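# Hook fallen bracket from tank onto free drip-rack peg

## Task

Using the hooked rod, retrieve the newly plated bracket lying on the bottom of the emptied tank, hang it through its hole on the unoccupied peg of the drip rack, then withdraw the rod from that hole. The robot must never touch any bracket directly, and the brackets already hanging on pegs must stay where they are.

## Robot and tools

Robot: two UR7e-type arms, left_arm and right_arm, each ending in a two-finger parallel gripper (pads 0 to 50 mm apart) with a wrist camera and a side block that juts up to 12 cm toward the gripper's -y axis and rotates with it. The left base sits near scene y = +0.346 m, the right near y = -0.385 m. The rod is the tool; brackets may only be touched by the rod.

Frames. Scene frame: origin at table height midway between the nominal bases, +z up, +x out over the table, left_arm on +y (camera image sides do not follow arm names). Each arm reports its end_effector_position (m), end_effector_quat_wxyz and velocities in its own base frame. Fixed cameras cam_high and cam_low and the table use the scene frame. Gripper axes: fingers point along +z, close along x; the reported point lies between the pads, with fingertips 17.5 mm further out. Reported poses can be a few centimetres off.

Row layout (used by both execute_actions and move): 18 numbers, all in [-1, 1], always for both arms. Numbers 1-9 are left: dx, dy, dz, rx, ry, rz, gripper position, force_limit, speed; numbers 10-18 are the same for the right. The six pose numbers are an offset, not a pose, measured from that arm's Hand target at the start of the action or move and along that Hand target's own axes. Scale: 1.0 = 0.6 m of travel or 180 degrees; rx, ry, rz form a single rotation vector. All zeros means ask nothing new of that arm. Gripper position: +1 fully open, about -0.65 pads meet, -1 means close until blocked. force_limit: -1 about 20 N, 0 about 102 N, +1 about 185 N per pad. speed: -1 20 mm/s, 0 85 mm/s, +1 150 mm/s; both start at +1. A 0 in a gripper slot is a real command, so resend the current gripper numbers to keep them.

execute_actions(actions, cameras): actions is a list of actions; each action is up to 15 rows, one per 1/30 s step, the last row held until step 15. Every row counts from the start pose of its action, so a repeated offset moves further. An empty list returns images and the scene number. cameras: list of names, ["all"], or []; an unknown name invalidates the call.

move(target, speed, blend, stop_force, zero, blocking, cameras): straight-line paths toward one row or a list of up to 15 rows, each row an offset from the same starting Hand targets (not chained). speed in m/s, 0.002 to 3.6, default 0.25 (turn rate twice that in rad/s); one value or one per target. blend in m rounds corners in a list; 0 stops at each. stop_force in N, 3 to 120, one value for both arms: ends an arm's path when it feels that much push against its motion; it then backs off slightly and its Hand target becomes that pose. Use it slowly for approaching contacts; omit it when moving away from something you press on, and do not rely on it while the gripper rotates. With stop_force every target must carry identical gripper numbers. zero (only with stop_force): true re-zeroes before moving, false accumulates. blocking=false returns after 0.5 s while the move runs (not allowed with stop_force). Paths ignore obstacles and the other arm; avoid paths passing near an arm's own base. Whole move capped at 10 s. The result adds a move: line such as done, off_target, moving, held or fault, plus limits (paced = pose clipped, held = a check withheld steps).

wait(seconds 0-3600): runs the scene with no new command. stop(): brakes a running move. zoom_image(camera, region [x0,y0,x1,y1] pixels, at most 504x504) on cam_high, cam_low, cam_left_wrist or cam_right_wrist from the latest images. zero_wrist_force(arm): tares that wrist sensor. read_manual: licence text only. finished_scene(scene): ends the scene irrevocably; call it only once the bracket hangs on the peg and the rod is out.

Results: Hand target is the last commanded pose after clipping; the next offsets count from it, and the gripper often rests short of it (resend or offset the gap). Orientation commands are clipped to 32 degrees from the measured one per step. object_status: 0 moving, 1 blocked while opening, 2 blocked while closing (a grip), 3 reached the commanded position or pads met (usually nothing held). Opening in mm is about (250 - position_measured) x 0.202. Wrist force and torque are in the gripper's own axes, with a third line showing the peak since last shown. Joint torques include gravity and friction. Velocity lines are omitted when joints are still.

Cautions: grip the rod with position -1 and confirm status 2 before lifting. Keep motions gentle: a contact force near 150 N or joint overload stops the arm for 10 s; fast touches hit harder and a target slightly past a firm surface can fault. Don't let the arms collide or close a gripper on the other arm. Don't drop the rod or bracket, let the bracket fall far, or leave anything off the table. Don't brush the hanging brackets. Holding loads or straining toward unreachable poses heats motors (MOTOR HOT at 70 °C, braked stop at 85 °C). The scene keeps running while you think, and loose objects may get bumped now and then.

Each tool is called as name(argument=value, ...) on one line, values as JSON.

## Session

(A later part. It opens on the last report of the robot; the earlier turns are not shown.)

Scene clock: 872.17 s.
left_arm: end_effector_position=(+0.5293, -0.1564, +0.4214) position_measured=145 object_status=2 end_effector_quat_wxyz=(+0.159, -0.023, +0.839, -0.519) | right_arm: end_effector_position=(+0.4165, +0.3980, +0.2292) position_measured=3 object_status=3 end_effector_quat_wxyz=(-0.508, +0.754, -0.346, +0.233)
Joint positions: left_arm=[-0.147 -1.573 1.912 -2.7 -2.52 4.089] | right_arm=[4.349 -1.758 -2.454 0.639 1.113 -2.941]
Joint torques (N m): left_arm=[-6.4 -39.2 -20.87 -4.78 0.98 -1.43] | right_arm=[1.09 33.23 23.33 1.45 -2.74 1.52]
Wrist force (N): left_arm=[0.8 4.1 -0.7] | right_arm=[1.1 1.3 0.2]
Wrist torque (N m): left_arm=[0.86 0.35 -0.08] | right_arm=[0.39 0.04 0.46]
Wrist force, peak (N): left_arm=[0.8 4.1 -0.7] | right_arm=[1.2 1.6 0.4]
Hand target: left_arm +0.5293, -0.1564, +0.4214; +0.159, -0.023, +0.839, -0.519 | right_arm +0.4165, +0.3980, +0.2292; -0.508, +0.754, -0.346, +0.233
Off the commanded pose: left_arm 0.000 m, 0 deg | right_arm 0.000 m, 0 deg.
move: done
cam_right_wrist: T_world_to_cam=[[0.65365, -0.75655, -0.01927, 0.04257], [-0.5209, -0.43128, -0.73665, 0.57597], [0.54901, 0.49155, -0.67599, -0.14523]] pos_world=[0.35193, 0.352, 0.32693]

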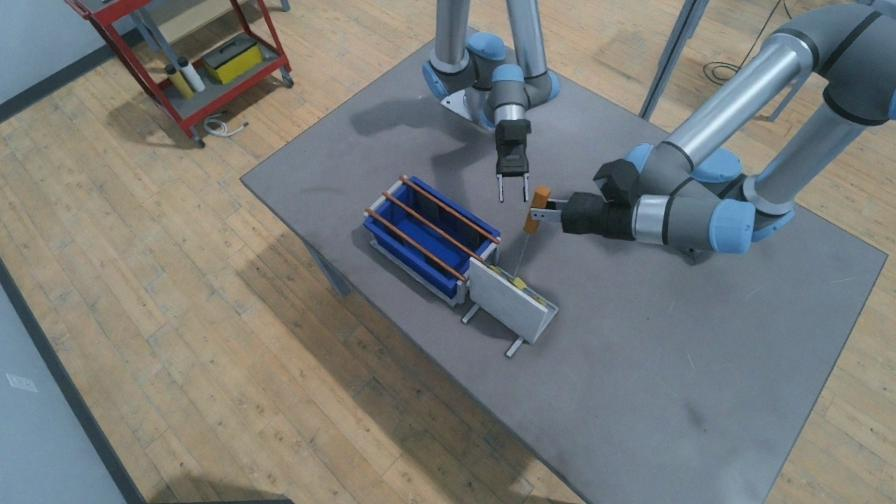

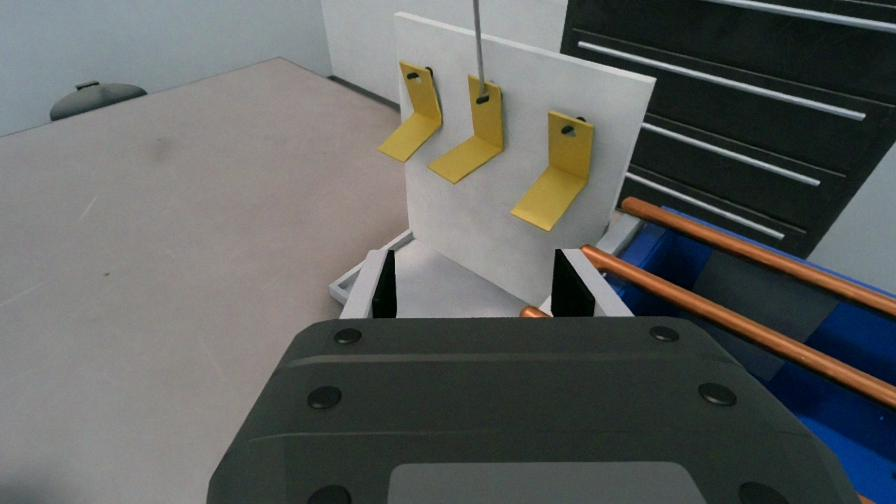

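move(target=[0.0012,0.0044,0.0021,0,0,0,-1,-0.5,-0.6,0,0,0,0,0,0,1,1,1], speed=0.03, stop_force=4, cameras=["cam_high","cam_right_wrist"])

zoom_image(camera="cam_right_wrist", region=[430, 60, 530, 160])

zoom_image(camera="cam_high", region=[490, 255, 550, 305])

Scene clock: 884.03 s.
left_arm: end_effector_position=(+0.5293, -0.1564, +0.4197) position_measured=145 object_status=2 end_effector_quat_wxyz=(+0.159, -0.023, +0.839, -0.519) | right_arm: end_effector_position=(+0.4165, +0.3980, +0.2292) position_measured=3 object_status=3 end_effector_quat_wxyz=(-0.508, +0.754, -0.346, +0.233)
Joint positions: left_arm=[-0.147 -1.571 1.915 -2.705 -2.52 4.089] | right_arm=[4.349 -1.758 -2.454 0.639 1.113 -2.941]
Joint torques (N m): left_arm=[-5.24 -38.88 -37.19 -4.03 -0.93 -0.87] | right_arm=[0.66 33.12 23.79 1.47 -2.8 1.55]
Wrist force (N): left_arm=[0.2 2.5 -2.4] | right_arm=[1.0 0.9 0.0]
Wrist torque (N m): left_arm=[0.54 0.22 0.09] | right_arm=[0.32 0.05 0.46]
Wrist force, peak (N): left_arm=[0.7 4.2 -0.8] | right_arm=[1.1 1.6 0.3]
Hand target: left_arm +0.5293, -0.1564, +0.4197; +0.159, -0.023, +0.839, -0.519 (not the last commanded pose) | right_arm +0.4165, +0.3980, +0.2292; -0.508, +0.754, -0.346, +0.233
Off the commanded pose: left_arm 0.001 m, 0 deg | right_arm 0.000 m, 0 deg.
move: contact (left_arm)
cam_right_wrist: T_world_to_cam=[[0.65365, -0.75655, -0.01927, 0.04257], [-0.5209, -0.43128, -0.73665, 0.57597], [0.54901, 0.49155, -0.67599, -0.14523]] pos_world=[0.35193, 0.352, 0.32693]

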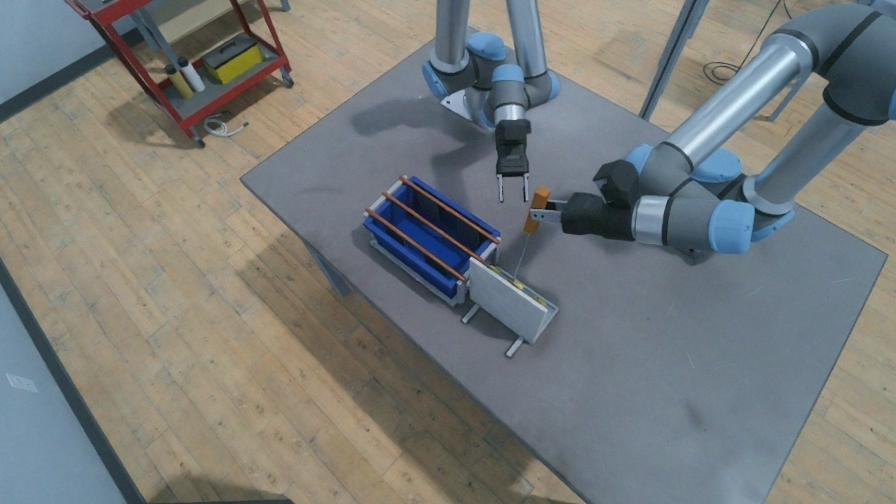

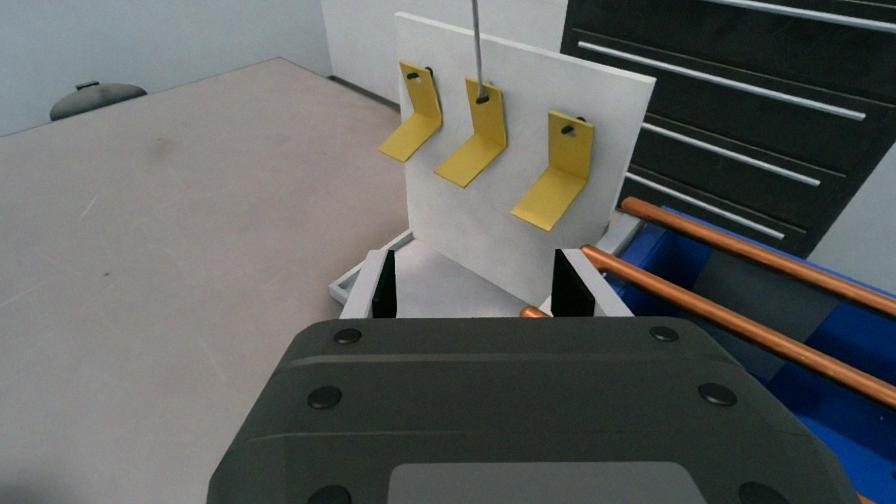

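Scaled by 5.040 from the camera's image (finer frame: 1280x720).

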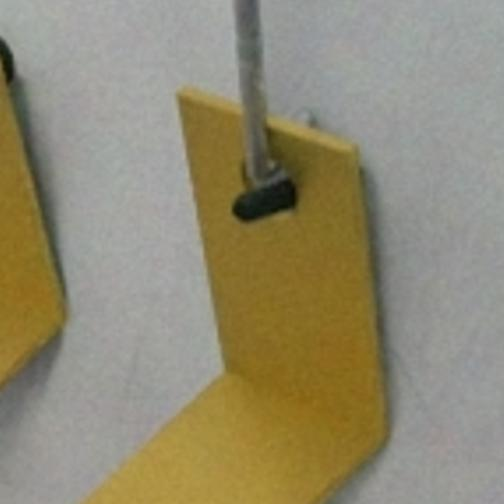

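Scaled by 8.400 from the camera's image (finer frame: 1280x720).

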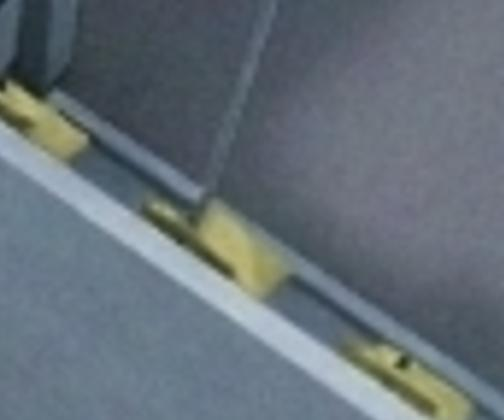

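move(target=[[-0.0013,0.0019,-0.0054,0,0,0,-1,-0.5,-0.6,0,0,0,0,0,0,1,1,1],[0,0.0082,-0.0034,0,0,0,-1,-0.5,-0.6,0,0,0,0,0,0,1,1,1]], speed=0.03, stop_force=5, cameras=["cam_high","cam_right_wrist"])

zoom_image(camera="cam_right_wrist", region=[450, 60, 520, 130])

zoom_image(camera="cam_high", region=[490, 255, 550, 305])

Scene clock: 897.53 s.
left_arm: end_effector_position=(+0.5293, -0.1524, +0.4162) position_measured=145 object_status=2 end_effector_quat_wxyz=(+0.159, -0.023, +0.839, -0.519) | right_arm: end_effector_position=(+0.4165, +0.3980, +0.2292) position_measured=3 object_status=3 end_effector_quat_wxyz=(-0.508, +0.754, -0.346, +0.233)
Joint positions: left_arm=[-0.138 -1.569 1.921 -2.704 -2.526 4.1] | right_arm=[4.349 -1.758 -2.454 0.639 1.113 -2.941]
Joint torques (N m): left_arm=[-5.55 -33.65 -37 -1.83 -1.87 -1.4] | right_arm=[1.29 33.52 23.26 1.52 -2.58 1.5]
Wrist force (N): left_arm=[0.3 2.3 -1.2] | right_arm=[0.8 1.3 0.1]
Wrist torque (N m): left_arm=[0.81 0.30 0.01] | right_arm=[0.38 0.09 0.46]
Wrist force, peak (N): left_arm=[0.7 5.0 1.7] | right_arm=[0.9 1.7 -0.3]
Hand target: left_arm +0.5293, -0.1524, +0.4162; +0.159, -0.023, +0.839, -0.519 | right_arm +0.4165, +0.3980, +0.2292; -0.508, +0.754, -0.346, +0.233
Off the commanded pose: left_arm 0.000 m, 0 deg | right_arm 0.000 m, 0 deg.
move: done
cam_right_wrist: T_world_to_cam=[[0.65365, -0.75655, -0.01927, 0.04257], [-0.5209, -0.43128, -0.73665, 0.57597], [0.54901, 0.49155, -0.67599, -0.14523]] pos_world=[0.35193, 0.352, 0.32693]

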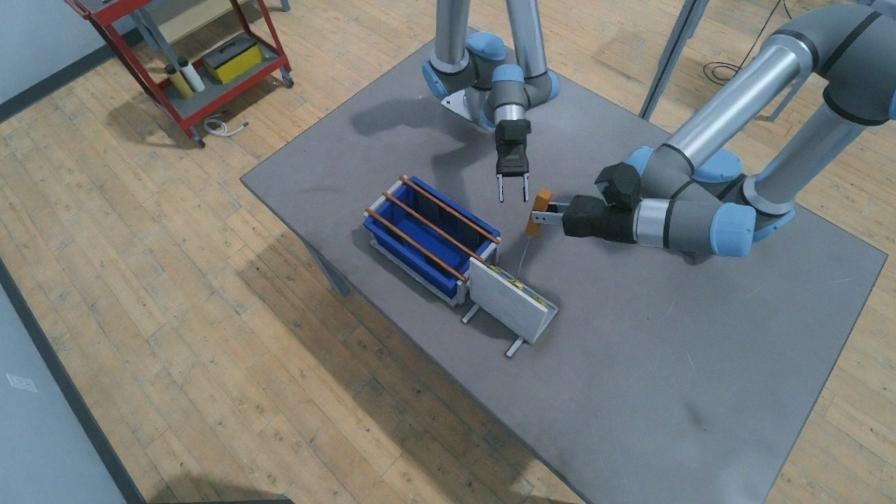

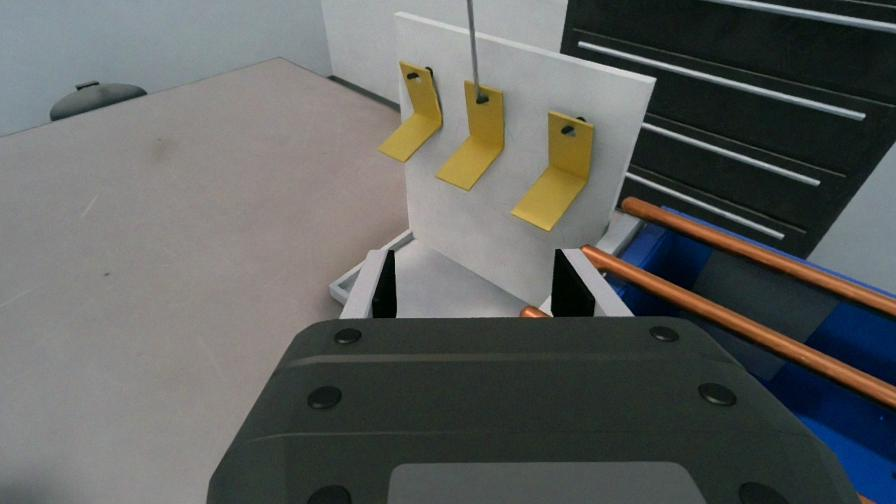

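Scaled by 7.200 from the camera's image (finer frame: 1280x720).

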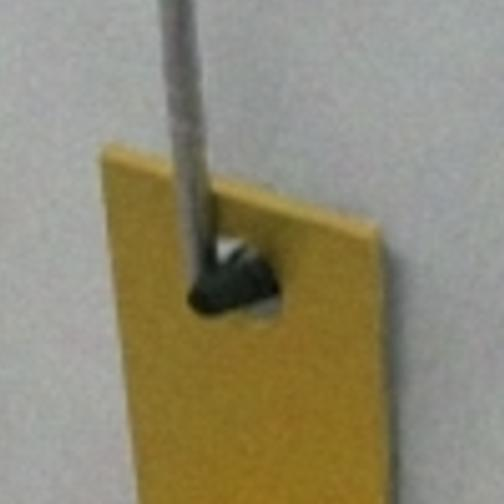

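Scaled by 8.400 from the camera's image (finer frame: 1280x720).

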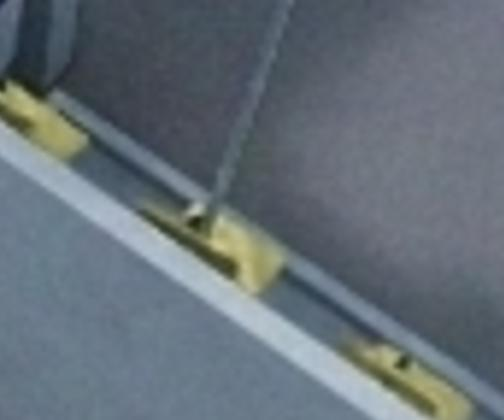

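move(target=[0.0012,0.0044,0.0021,0,0,0,-1,-0.5,-0.6,0,0,0,0,0,0,1,1,1], speed=0.03, stop_force=5, cameras=["cam_high","cam_right_wrist"])

zoom_image(camera="cam_right_wrist", region=[450, 60, 520, 130])

zoom_image(camera="cam_high", region=[490, 255, 550, 305])

Scene clock: 913.10 s.
left_arm: end_effector_position=(+0.5293, -0.1524, +0.4132) position_measured=145 object_status=2 end_effector_quat_wxyz=(+0.159, -0.023, +0.839, -0.519) | right_arm: end_effector_position=(+0.4165, +0.3980, +0.2292) position_measured=3 object_status=3 end_effector_quat_wxyz=(-0.508, +0.754, -0.346, +0.233)
Joint positions: left_arm=[-0.138 -1.566 1.926 -2.712 -2.526 4.1] | right_arm=[4.349 -1.758 -2.454 0.639 1.113 -2.941]
Joint torques (N m): left_arm=[-6.21 -20.62 -35.93 -1.52 1.06 -1.23] | right_arm=[0.57 33.13 23.41 1.49 -2.69 1.51]
Wrist force (N): left_arm=[0.2 1.3 -1.3] | right_arm=[1.0 1.1 0.2]
Wrist torque (N m): left_arm=[0.86 0.27 0.05] | right_arm=[0.35 0.06 0.45]
Wrist force, peak (N): left_arm=[0.5 2.6 -1.1] | right_arm=[1.2 1.6 0.2]
Hand target: left_arm +0.5293, -0.1524, +0.4132; +0.159, -0.023, +0.839, -0.519 | right_arm +0.4165, +0.3980, +0.2292; -0.508, +0.754, -0.346, +0.233
Off the commanded pose: left_arm 0.000 m, 0 deg | right_arm 0.000 m, 0 deg.
move: done
cam_right_wrist: T_world_to_cam=[[0.65365, -0.75655, -0.01927, 0.04257], [-0.5209, -0.43128, -0.73665, 0.57597], [0.54901, 0.49155, -0.67599, -0.14523]] pos_world=[0.35193, 0.352, 0.32693]

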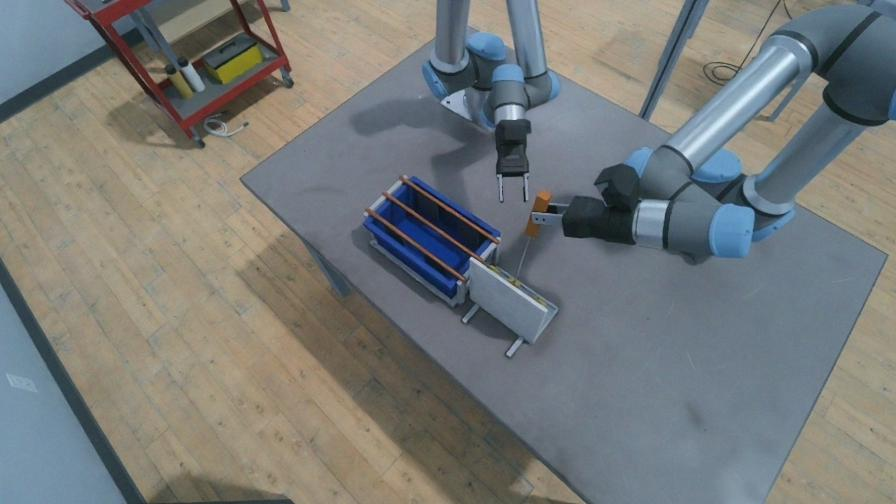

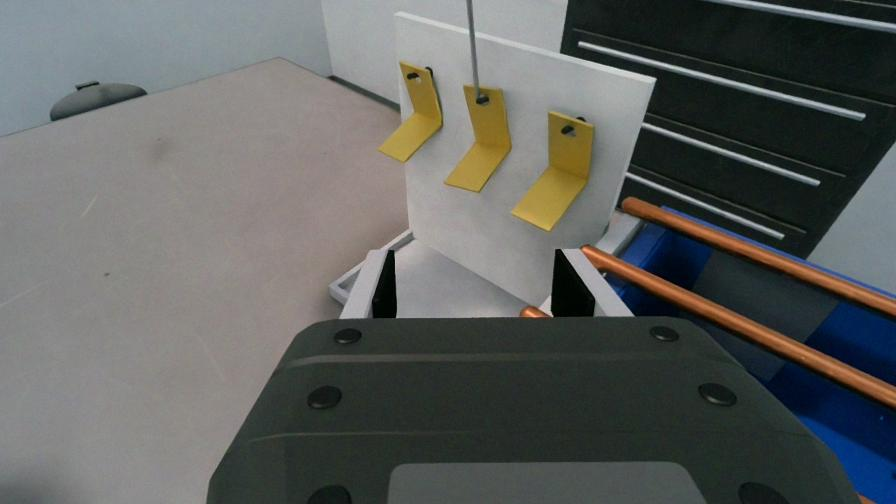

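Scaled by 7.200 from the camera's image (finer frame: 1280x720).

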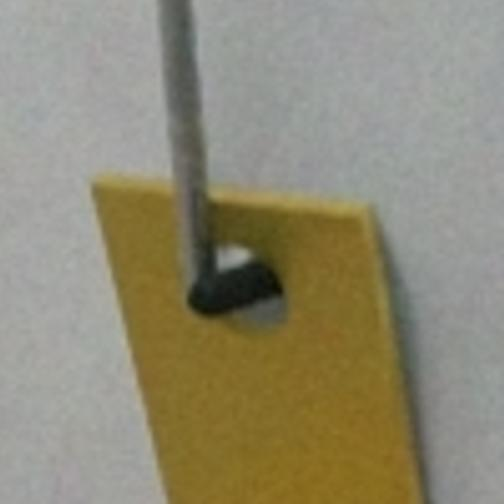

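Scaled by 8.400 from the camera's image (finer frame: 1280x720).

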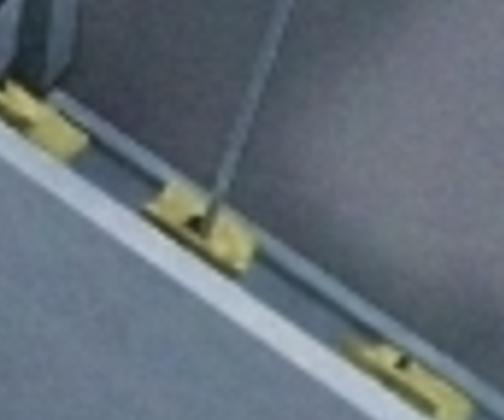

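move(target=[0.0012,0.0044,0.0021,0,0,0,-1,-0.5,-0.6,0,0,0,0,0,0,1,1,1], speed=0.03, stop_force=5, cameras=["cam_high","cam_right_wrist"])

zoom_image(camera="cam_right_wrist", region=[450, 60, 520, 130])

zoom_image(camera="cam_high", region=[490, 255, 550, 305])

Scene clock: 924.97 s.
left_arm: end_effector_position=(+0.5293, -0.1524, +0.4111) position_measured=145 object_status=2 end_effector_quat_wxyz=(+0.159, -0.023, +0.839, -0.519) | right_arm: end_effector_position=(+0.4165, +0.3980, +0.2292) position_measured=3 object_status=3 end_effector_quat_wxyz=(-0.508, +0.754, -0.346, +0.233)
Joint positions: left_arm=[-0.138 -1.564 1.93 -2.718 -2.526 4.1] | right_arm=[4.349 -1.758 -2.454 0.639 1.113 -2.941]
Joint torques (N m): left_arm=[-0.66 -35.68 -34.39 -1.34 1.28 -0.34] | right_arm=[1.25 32.95 23.6 1.51 -2.62 1.63]
Wrist force (N): left_arm=[0.2 -4.7 -2.3] | right_arm=[1.0 0.9 -0.1]
Wrist torque (N m): left_arm=[0.95 0.27 0.06] | right_arm=[0.32 0.05 0.45]
Wrist force, peak (N): left_arm=[0.1 -12.1 -5.3] | right_arm=[1.2 1.5 0.2]
Hand target: left_arm +0.5293, -0.1524, +0.4111; +0.159, -0.023, +0.839, -0.519 (not the last commanded pose) | right_arm +0.4165, +0.3980, +0.2292; -0.508, +0.754, -0.346, +0.233
Off the commanded pose: left_arm 0.001 m, 0 deg | right_arm 0.000 m, 0 deg.
move: contact (left_arm)
cam_right_wrist: T_world_to_cam=[[0.65365, -0.75655, -0.01927, 0.04257], [-0.5209, -0.43128, -0.73665, 0.57597], [0.54901, 0.49155, -0.67599, -0.14523]] pos_world=[0.35193, 0.352, 0.32693]

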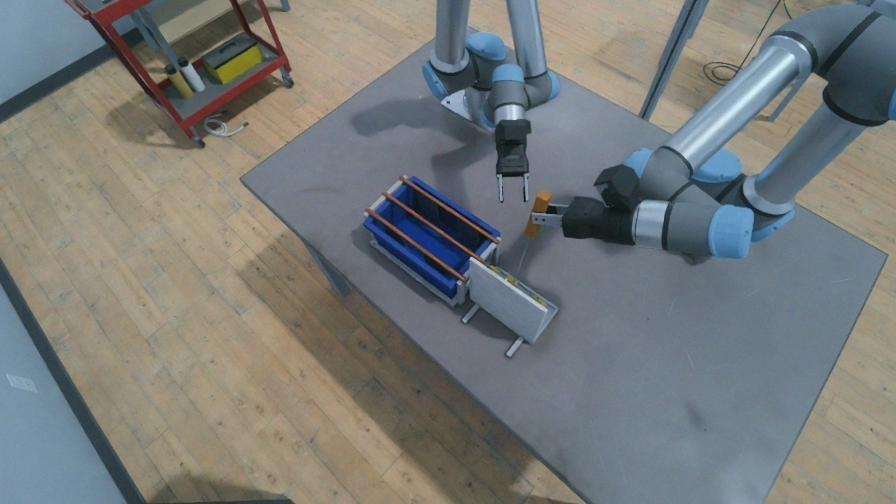

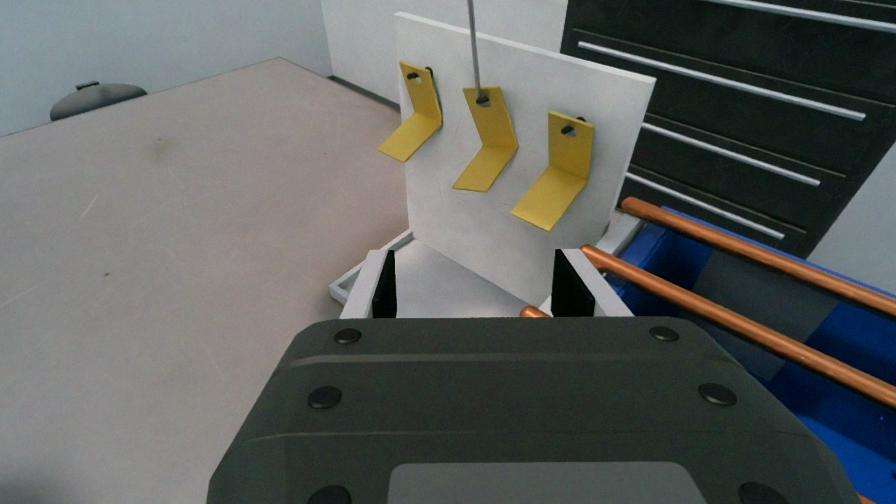

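Scaled by 7.200 from the camera's image (finer frame: 1280x720).

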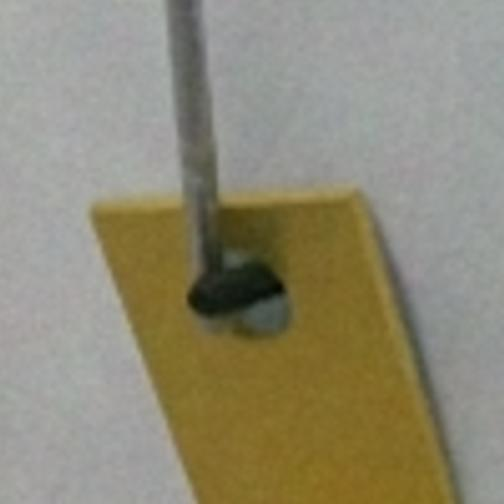

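Scaled by 8.400 from the camera's image (finer frame: 1280x720).

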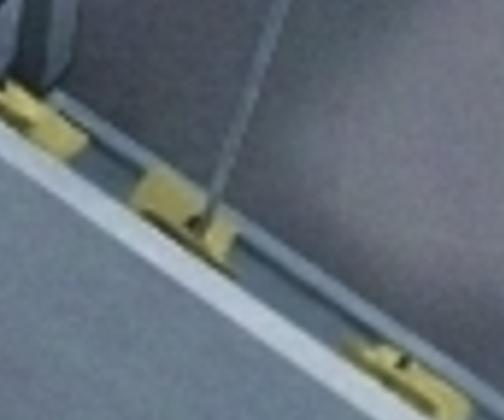

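move(target=[[-0.0008,-0.0029,-0.0014,0,0,0,-1,-0.5,-0.6,0,0,0,0,0,0,1,1,1],[0.0109,-0.0029,-0.0014,0,0,0,-1,-0.5,-0.6,0,0,0,0,0,0,1,1,1]], speed=0.02, cameras=["cam_high","cam_right_wrist"])

zoom_image(camera="cam_right_wrist", region=[440, 60, 540, 160])

zoom_image(camera="cam_high", region=[490, 255, 550, 305])

Scene clock: 937.43 s.
left_arm: end_effector_position=(+0.5225, -0.1539, +0.4115) position_measured=145 object_status=2 end_effector_quat_wxyz=(+0.159, -0.023, +0.839, -0.519) | right_arm: end_effector_position=(+0.4165, +0.3980, +0.2292) position_measured=3 object_status=3 end_effector_quat_wxyz=(-0.508, +0.754, -0.346, +0.233)
Joint positions: left_arm=[-0.143 -1.58 1.946 -2.724 -2.522 4.094] | right_arm=[4.349 -1.758 -2.454 0.639 1.113 -2.941]
Joint torques (N m): left_arm=[5.33 -13.45 -36.11 -1.68 -0.06 0.21] | right_arm=[0.76 33.22 22.95 1.37 -2.58 1.42]
Wrist force (N): left_arm=[-0.3 1.1 -1.2] | right_arm=[0.9 1.1 0.0]
Wrist torque (N m): left_arm=[0.73 0.33 0.17] | right_arm=[0.34 0.06 0.46]
Wrist force, peak (N): left_arm=[0.1 -4.8 -2.3] | right_arm=[1.4 1.2 0.3]
Hand target: left_arm +0.5226, -0.1538, +0.4114; +0.159, -0.023, +0.839, -0.519 | right_arm +0.4165, +0.3980, +0.2292; -0.508, +0.754, -0.346, +0.233
Off the commanded pose: left_arm 0.000 m, 0 deg | right_arm 0.000 m, 0 deg.
move: done
cam_right_wrist: T_world_to_cam=[[0.65365, -0.75655, -0.01927, 0.04257], [-0.5209, -0.43128, -0.73665, 0.57597], [0.54901, 0.49155, -0.67599, -0.14523]] pos_world=[0.35193, 0.352, 0.32693]

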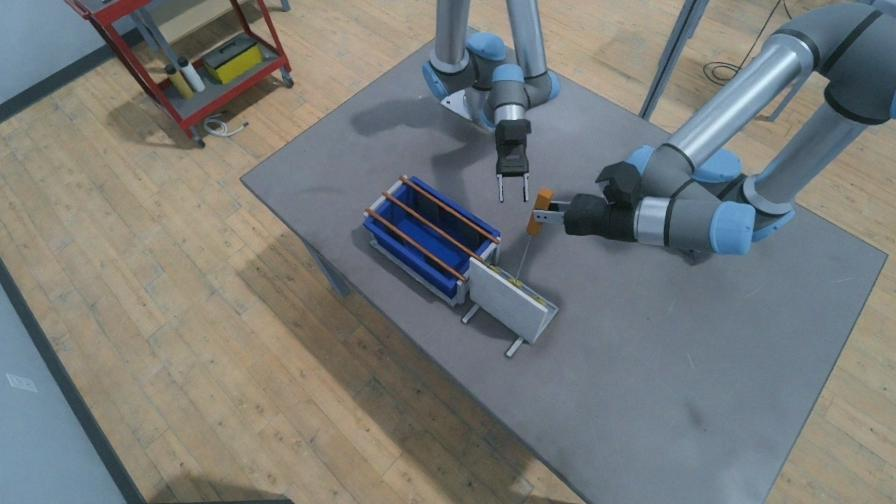

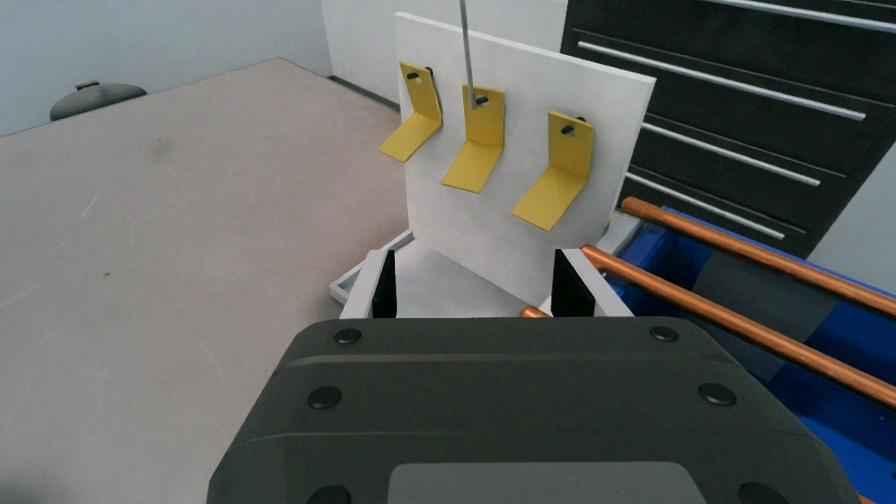

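Scaled by 5.040 from the camera's image (finer frame: 1280x720).

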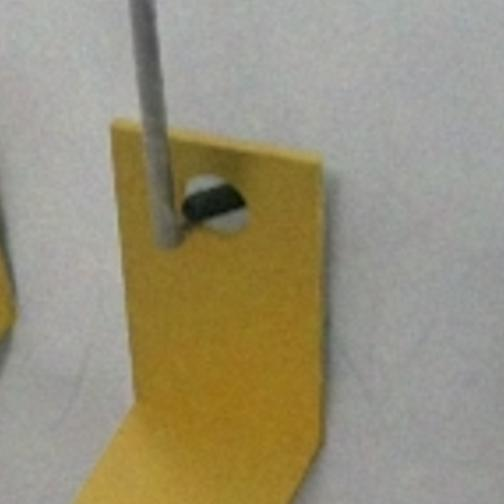

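Scaled by 8.400 from the camera's image (finer frame: 1280x720).

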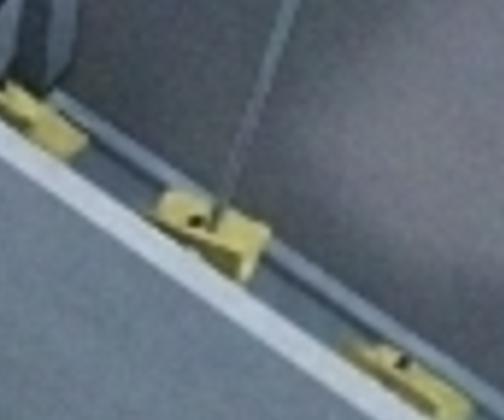

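move(target=[0.0083,0,0,0,0,0,-1,-0.5,-0.6,0,0,0,0,0,0,1,1,1], speed=0.02, cameras=["cam_high","cam_right_wrist"])

zoom_image(camera="cam_right_wrist", region=[440, 60, 540, 160])

zoom_image(camera="cam_high", region=[490, 255, 550, 305])

Scene clock: 954.30 s.
left_arm: end_effector_position=(+0.5178, -0.1549, +0.4102) position_measured=145 object_status=2 end_effector_quat_wxyz=(+0.159, -0.023, +0.839, -0.519) | right_arm: end_effector_position=(+0.4165, +0.3980, +0.2292) position_measured=3 object_status=3 end_effector_quat_wxyz=(-0.508, +0.754, -0.346, +0.233)
Joint positions: left_arm=[-0.147 -1.59 1.96 -2.731 -2.519 4.089] | right_arm=[4.349 -1.758 -2.454 0.639 1.113 -2.941]
Joint torques (N m): left_arm=[4.81 -12.43 -36.06 -1.55 0.1 0.3] | right_arm=[1.23 33.28 23.17 1.54 -2.48 1.53]
Wrist force (N): left_arm=[-0.4 0.9 -1.2] | right_arm=[1.1 1.3 0.0]
Wrist torque (N m): left_arm=[0.74 0.34 0.18] | right_arm=[0.38 0.04 0.46]
Wrist force, peak (N): left_arm=[-0.8 1.6 -1.2] | right_arm=[1.5 1.3 0.0]
Hand target: left_arm +0.5179, -0.1548, +0.4102; +0.159, -0.023, +0.839, -0.519 | right_arm +0.4165, +0.3980, +0.2292; -0.508, +0.754, -0.346, +0.233
Off the commanded pose: left_arm 0.000 m, 0 deg | right_arm 0.000 m, 0 deg.
move: done
cam_right_wrist: T_world_to_cam=[[0.65365, -0.75655, -0.01927, 0.04257], [-0.5209, -0.43128, -0.73665, 0.57597], [0.54901, 0.49155, -0.67599, -0.14523]] pos_world=[0.35193, 0.352, 0.32693]

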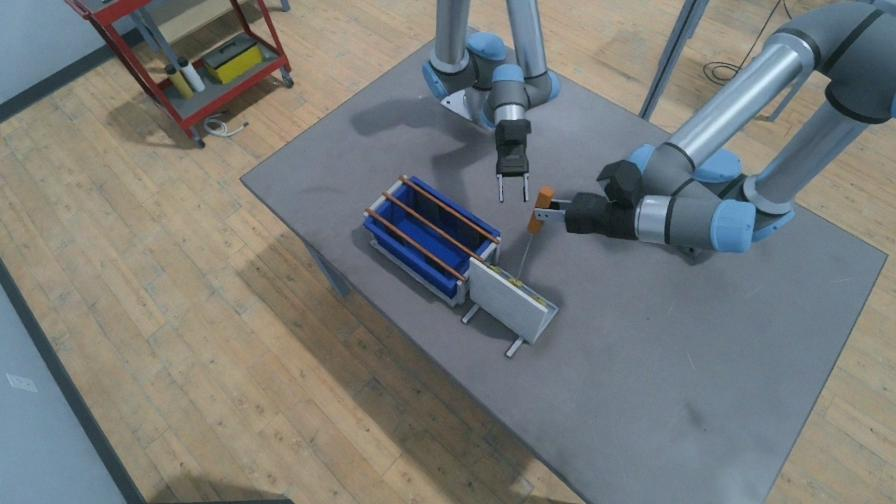

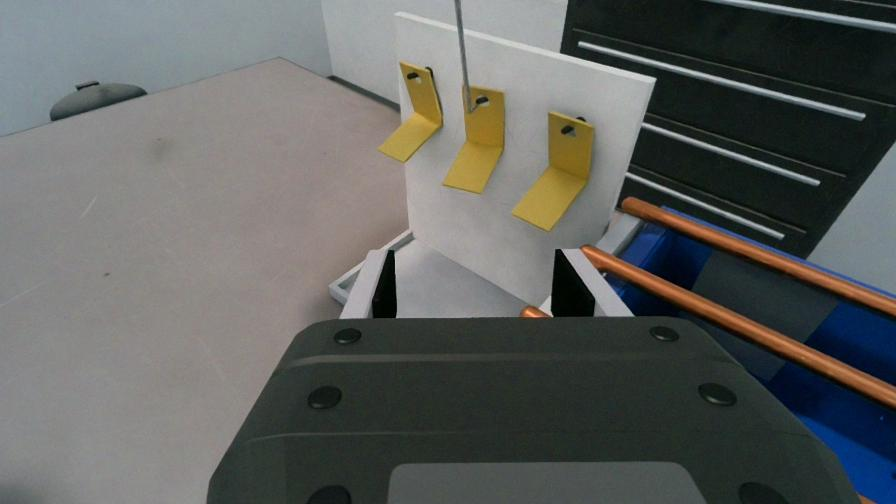

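Scaled by 5.040 from the camera's image (finer frame: 1280x720).

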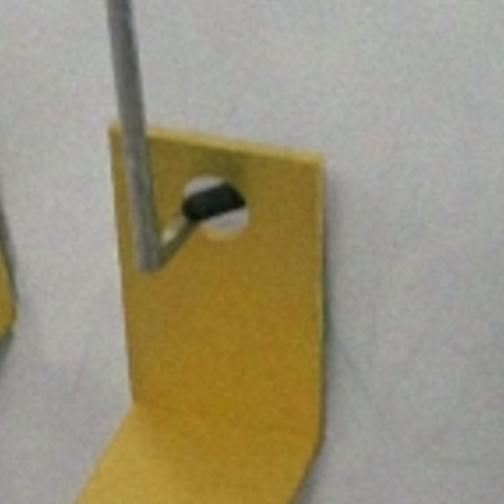

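Scaled by 8.400 from the camera's image (finer frame: 1280x720).

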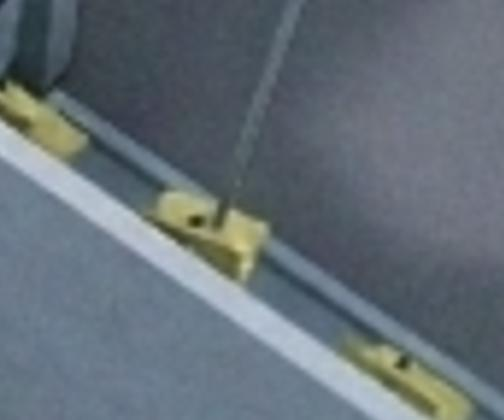

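move(target=[0.0133,0,0,0,0,0,-1,-0.5,-0.6,0,0,0,0,0,0,1,1,1], speed=0.02, cameras=["cam_right_wrist"])

zoom_image(camera="cam_right_wrist", region=[430, 60, 530, 160])

Scene clock: 960.23 s.
left_arm: end_effector_position=(+0.5102, -0.1565, +0.4083) position_measured=145 object_status=2 end_effector_quat_wxyz=(+0.159, -0.023, +0.839, -0.519) | right_arm: end_effector_position=(+0.4165, +0.3980, +0.2292) position_measured=3 object_status=3 end_effector_quat_wxyz=(-0.508, +0.754, -0.346, +0.233)
Joint positions: left_arm=[-0.154 -1.606 1.982 -2.744 -2.515 4.081] | right_arm=[4.349 -1.758 -2.454 0.639 1.113 -2.941]
Joint torques (N m): left_arm=[5.91 -12.52 -36.49 -1.76 -0.22 0.35] | right_arm=[1.38 32.99 23.72 1.48 -2.62 1.52]
Wrist force (N): left_arm=[-0.3 1.4 -1.7] | right_arm=[1.1 1.3 0.3]
Wrist torque (N m): left_arm=[0.62 0.37 0.14] | right_arm=[0.37 0.04 0.46]
Wrist force, peak (N): left_arm=[-0.2 1.5 -1.8] | right_arm=[1.3 1.4 0.0]
Hand target: left_arm +0.5103, -0.1565, +0.4083; +0.159, -0.023, +0.839, -0.519 | right_arm +0.4165, +0.3980, +0.2292; -0.508, +0.754, -0.346, +0.233
Off the commanded pose: left_arm 0.000 m, 0 deg | right_arm 0.000 m, 0 deg.
move: done
cam_right_wrist: T_world_to_cam=[[0.65365, -0.75655, -0.01927, 0.04257], [-0.5209, -0.43128, -0.73665, 0.57597], [0.54901, 0.49155, -0.67599, -0.14523]] pos_world=[0.35193, 0.352, 0.32693]

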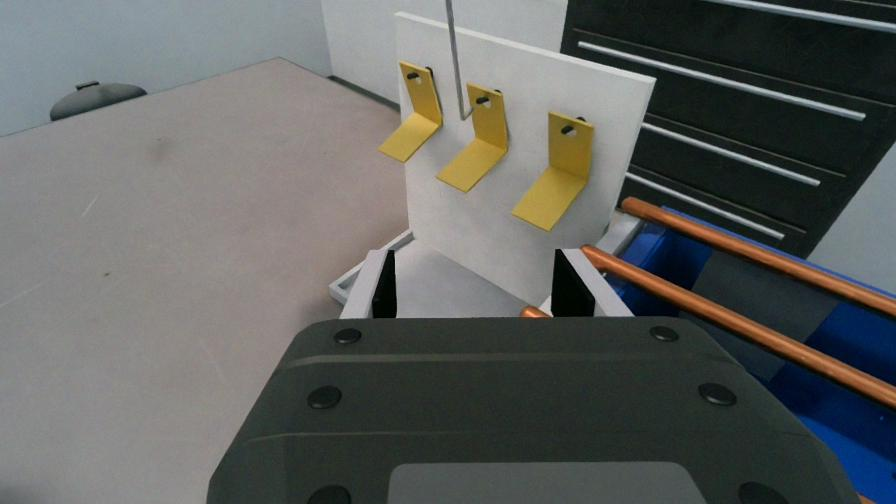

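Scaled by 5.040 from the camera's image (finer frame: 1280x720).

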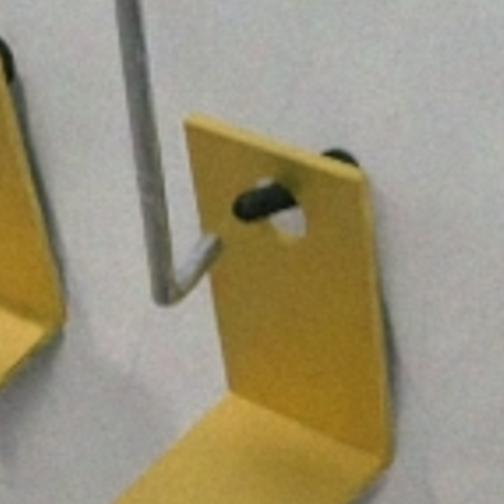

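move(target=[0.1265,-0.0169,-0.0385,0,0,0,-1,-0.5,-0.6,0,0,0,0,0,0,1,1,1], speed=0.08, cameras=["cam_right_wrist"])

zoom_image(camera="cam_right_wrist", region=[390, 40, 630, 240])

Scene clock: 970.77 s.
left_arm: end_effector_position=(+0.4304, -0.1566, +0.4082) position_measured=145 object_status=2 end_effector_quat_wxyz=(+0.159, -0.023, +0.839, -0.519) | right_arm: end_effector_position=(+0.4165, +0.3980, +0.2292) position_measured=3 object_status=3 end_effector_quat_wxyz=(-0.508, +0.754, -0.346, +0.233)
Joint positions: left_arm=[-0.19 -1.807 2.158 -2.752 -2.488 4.039] | right_arm=[4.349 -1.758 -2.454 0.639 1.113 -2.941]
Joint torques (N m): left_arm=[7.17 -13.87 -31.14 -3.64 -4.3 1.44] | right_arm=[0.49 34.04 23.54 1.51 -2.66 1.41]
Wrist force (N): left_arm=[0.2 1.4 -1.7] | right_arm=[1.1 1.5 0.2]
Wrist torque (N m): left_arm=[0.61 0.29 0.11] | right_arm=[0.40 0.04 0.46]
Wrist force, peak (N): left_arm=[1.5 1.1 -2.2] | right_arm=[1.1 1.5 0.4]
Hand target: left_arm +0.4304, -0.1566, +0.4082; +0.159, -0.023, +0.839, -0.519 | right_arm +0.4165, +0.3980, +0.2292; -0.508, +0.754, -0.346, +0.233
Off the commanded pose: left_arm 0.000 m, 0 deg | right_arm 0.000 m, 0 deg.
move: done
cam_right_wrist: T_world_to_cam=[[0.65365, -0.75655, -0.01927, 0.04257], [-0.5209, -0.43128, -0.73665, 0.57597], [0.54901, 0.49155, -0.67599, -0.14523]] pos_world=[0.35193, 0.352, 0.32693]

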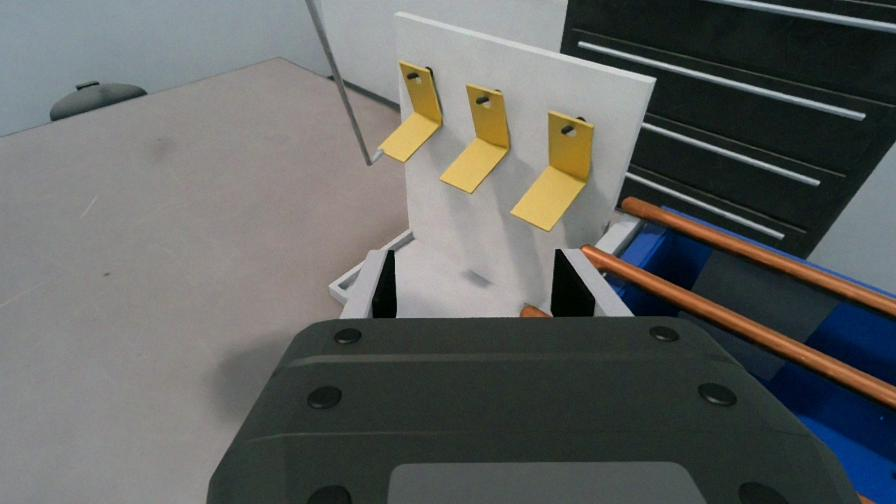

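Scaled by 2.100 from the camera's image (finer frame: 1280x720).

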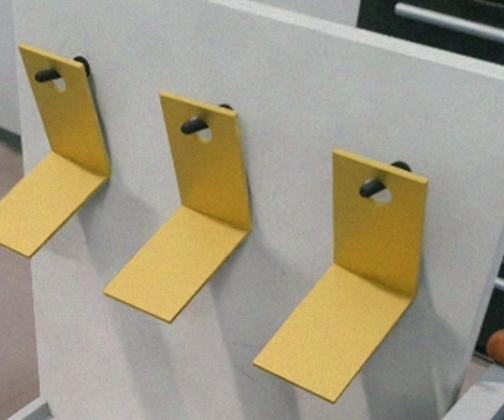

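finished_scene(scene=1)

The scene is finished: the task was done.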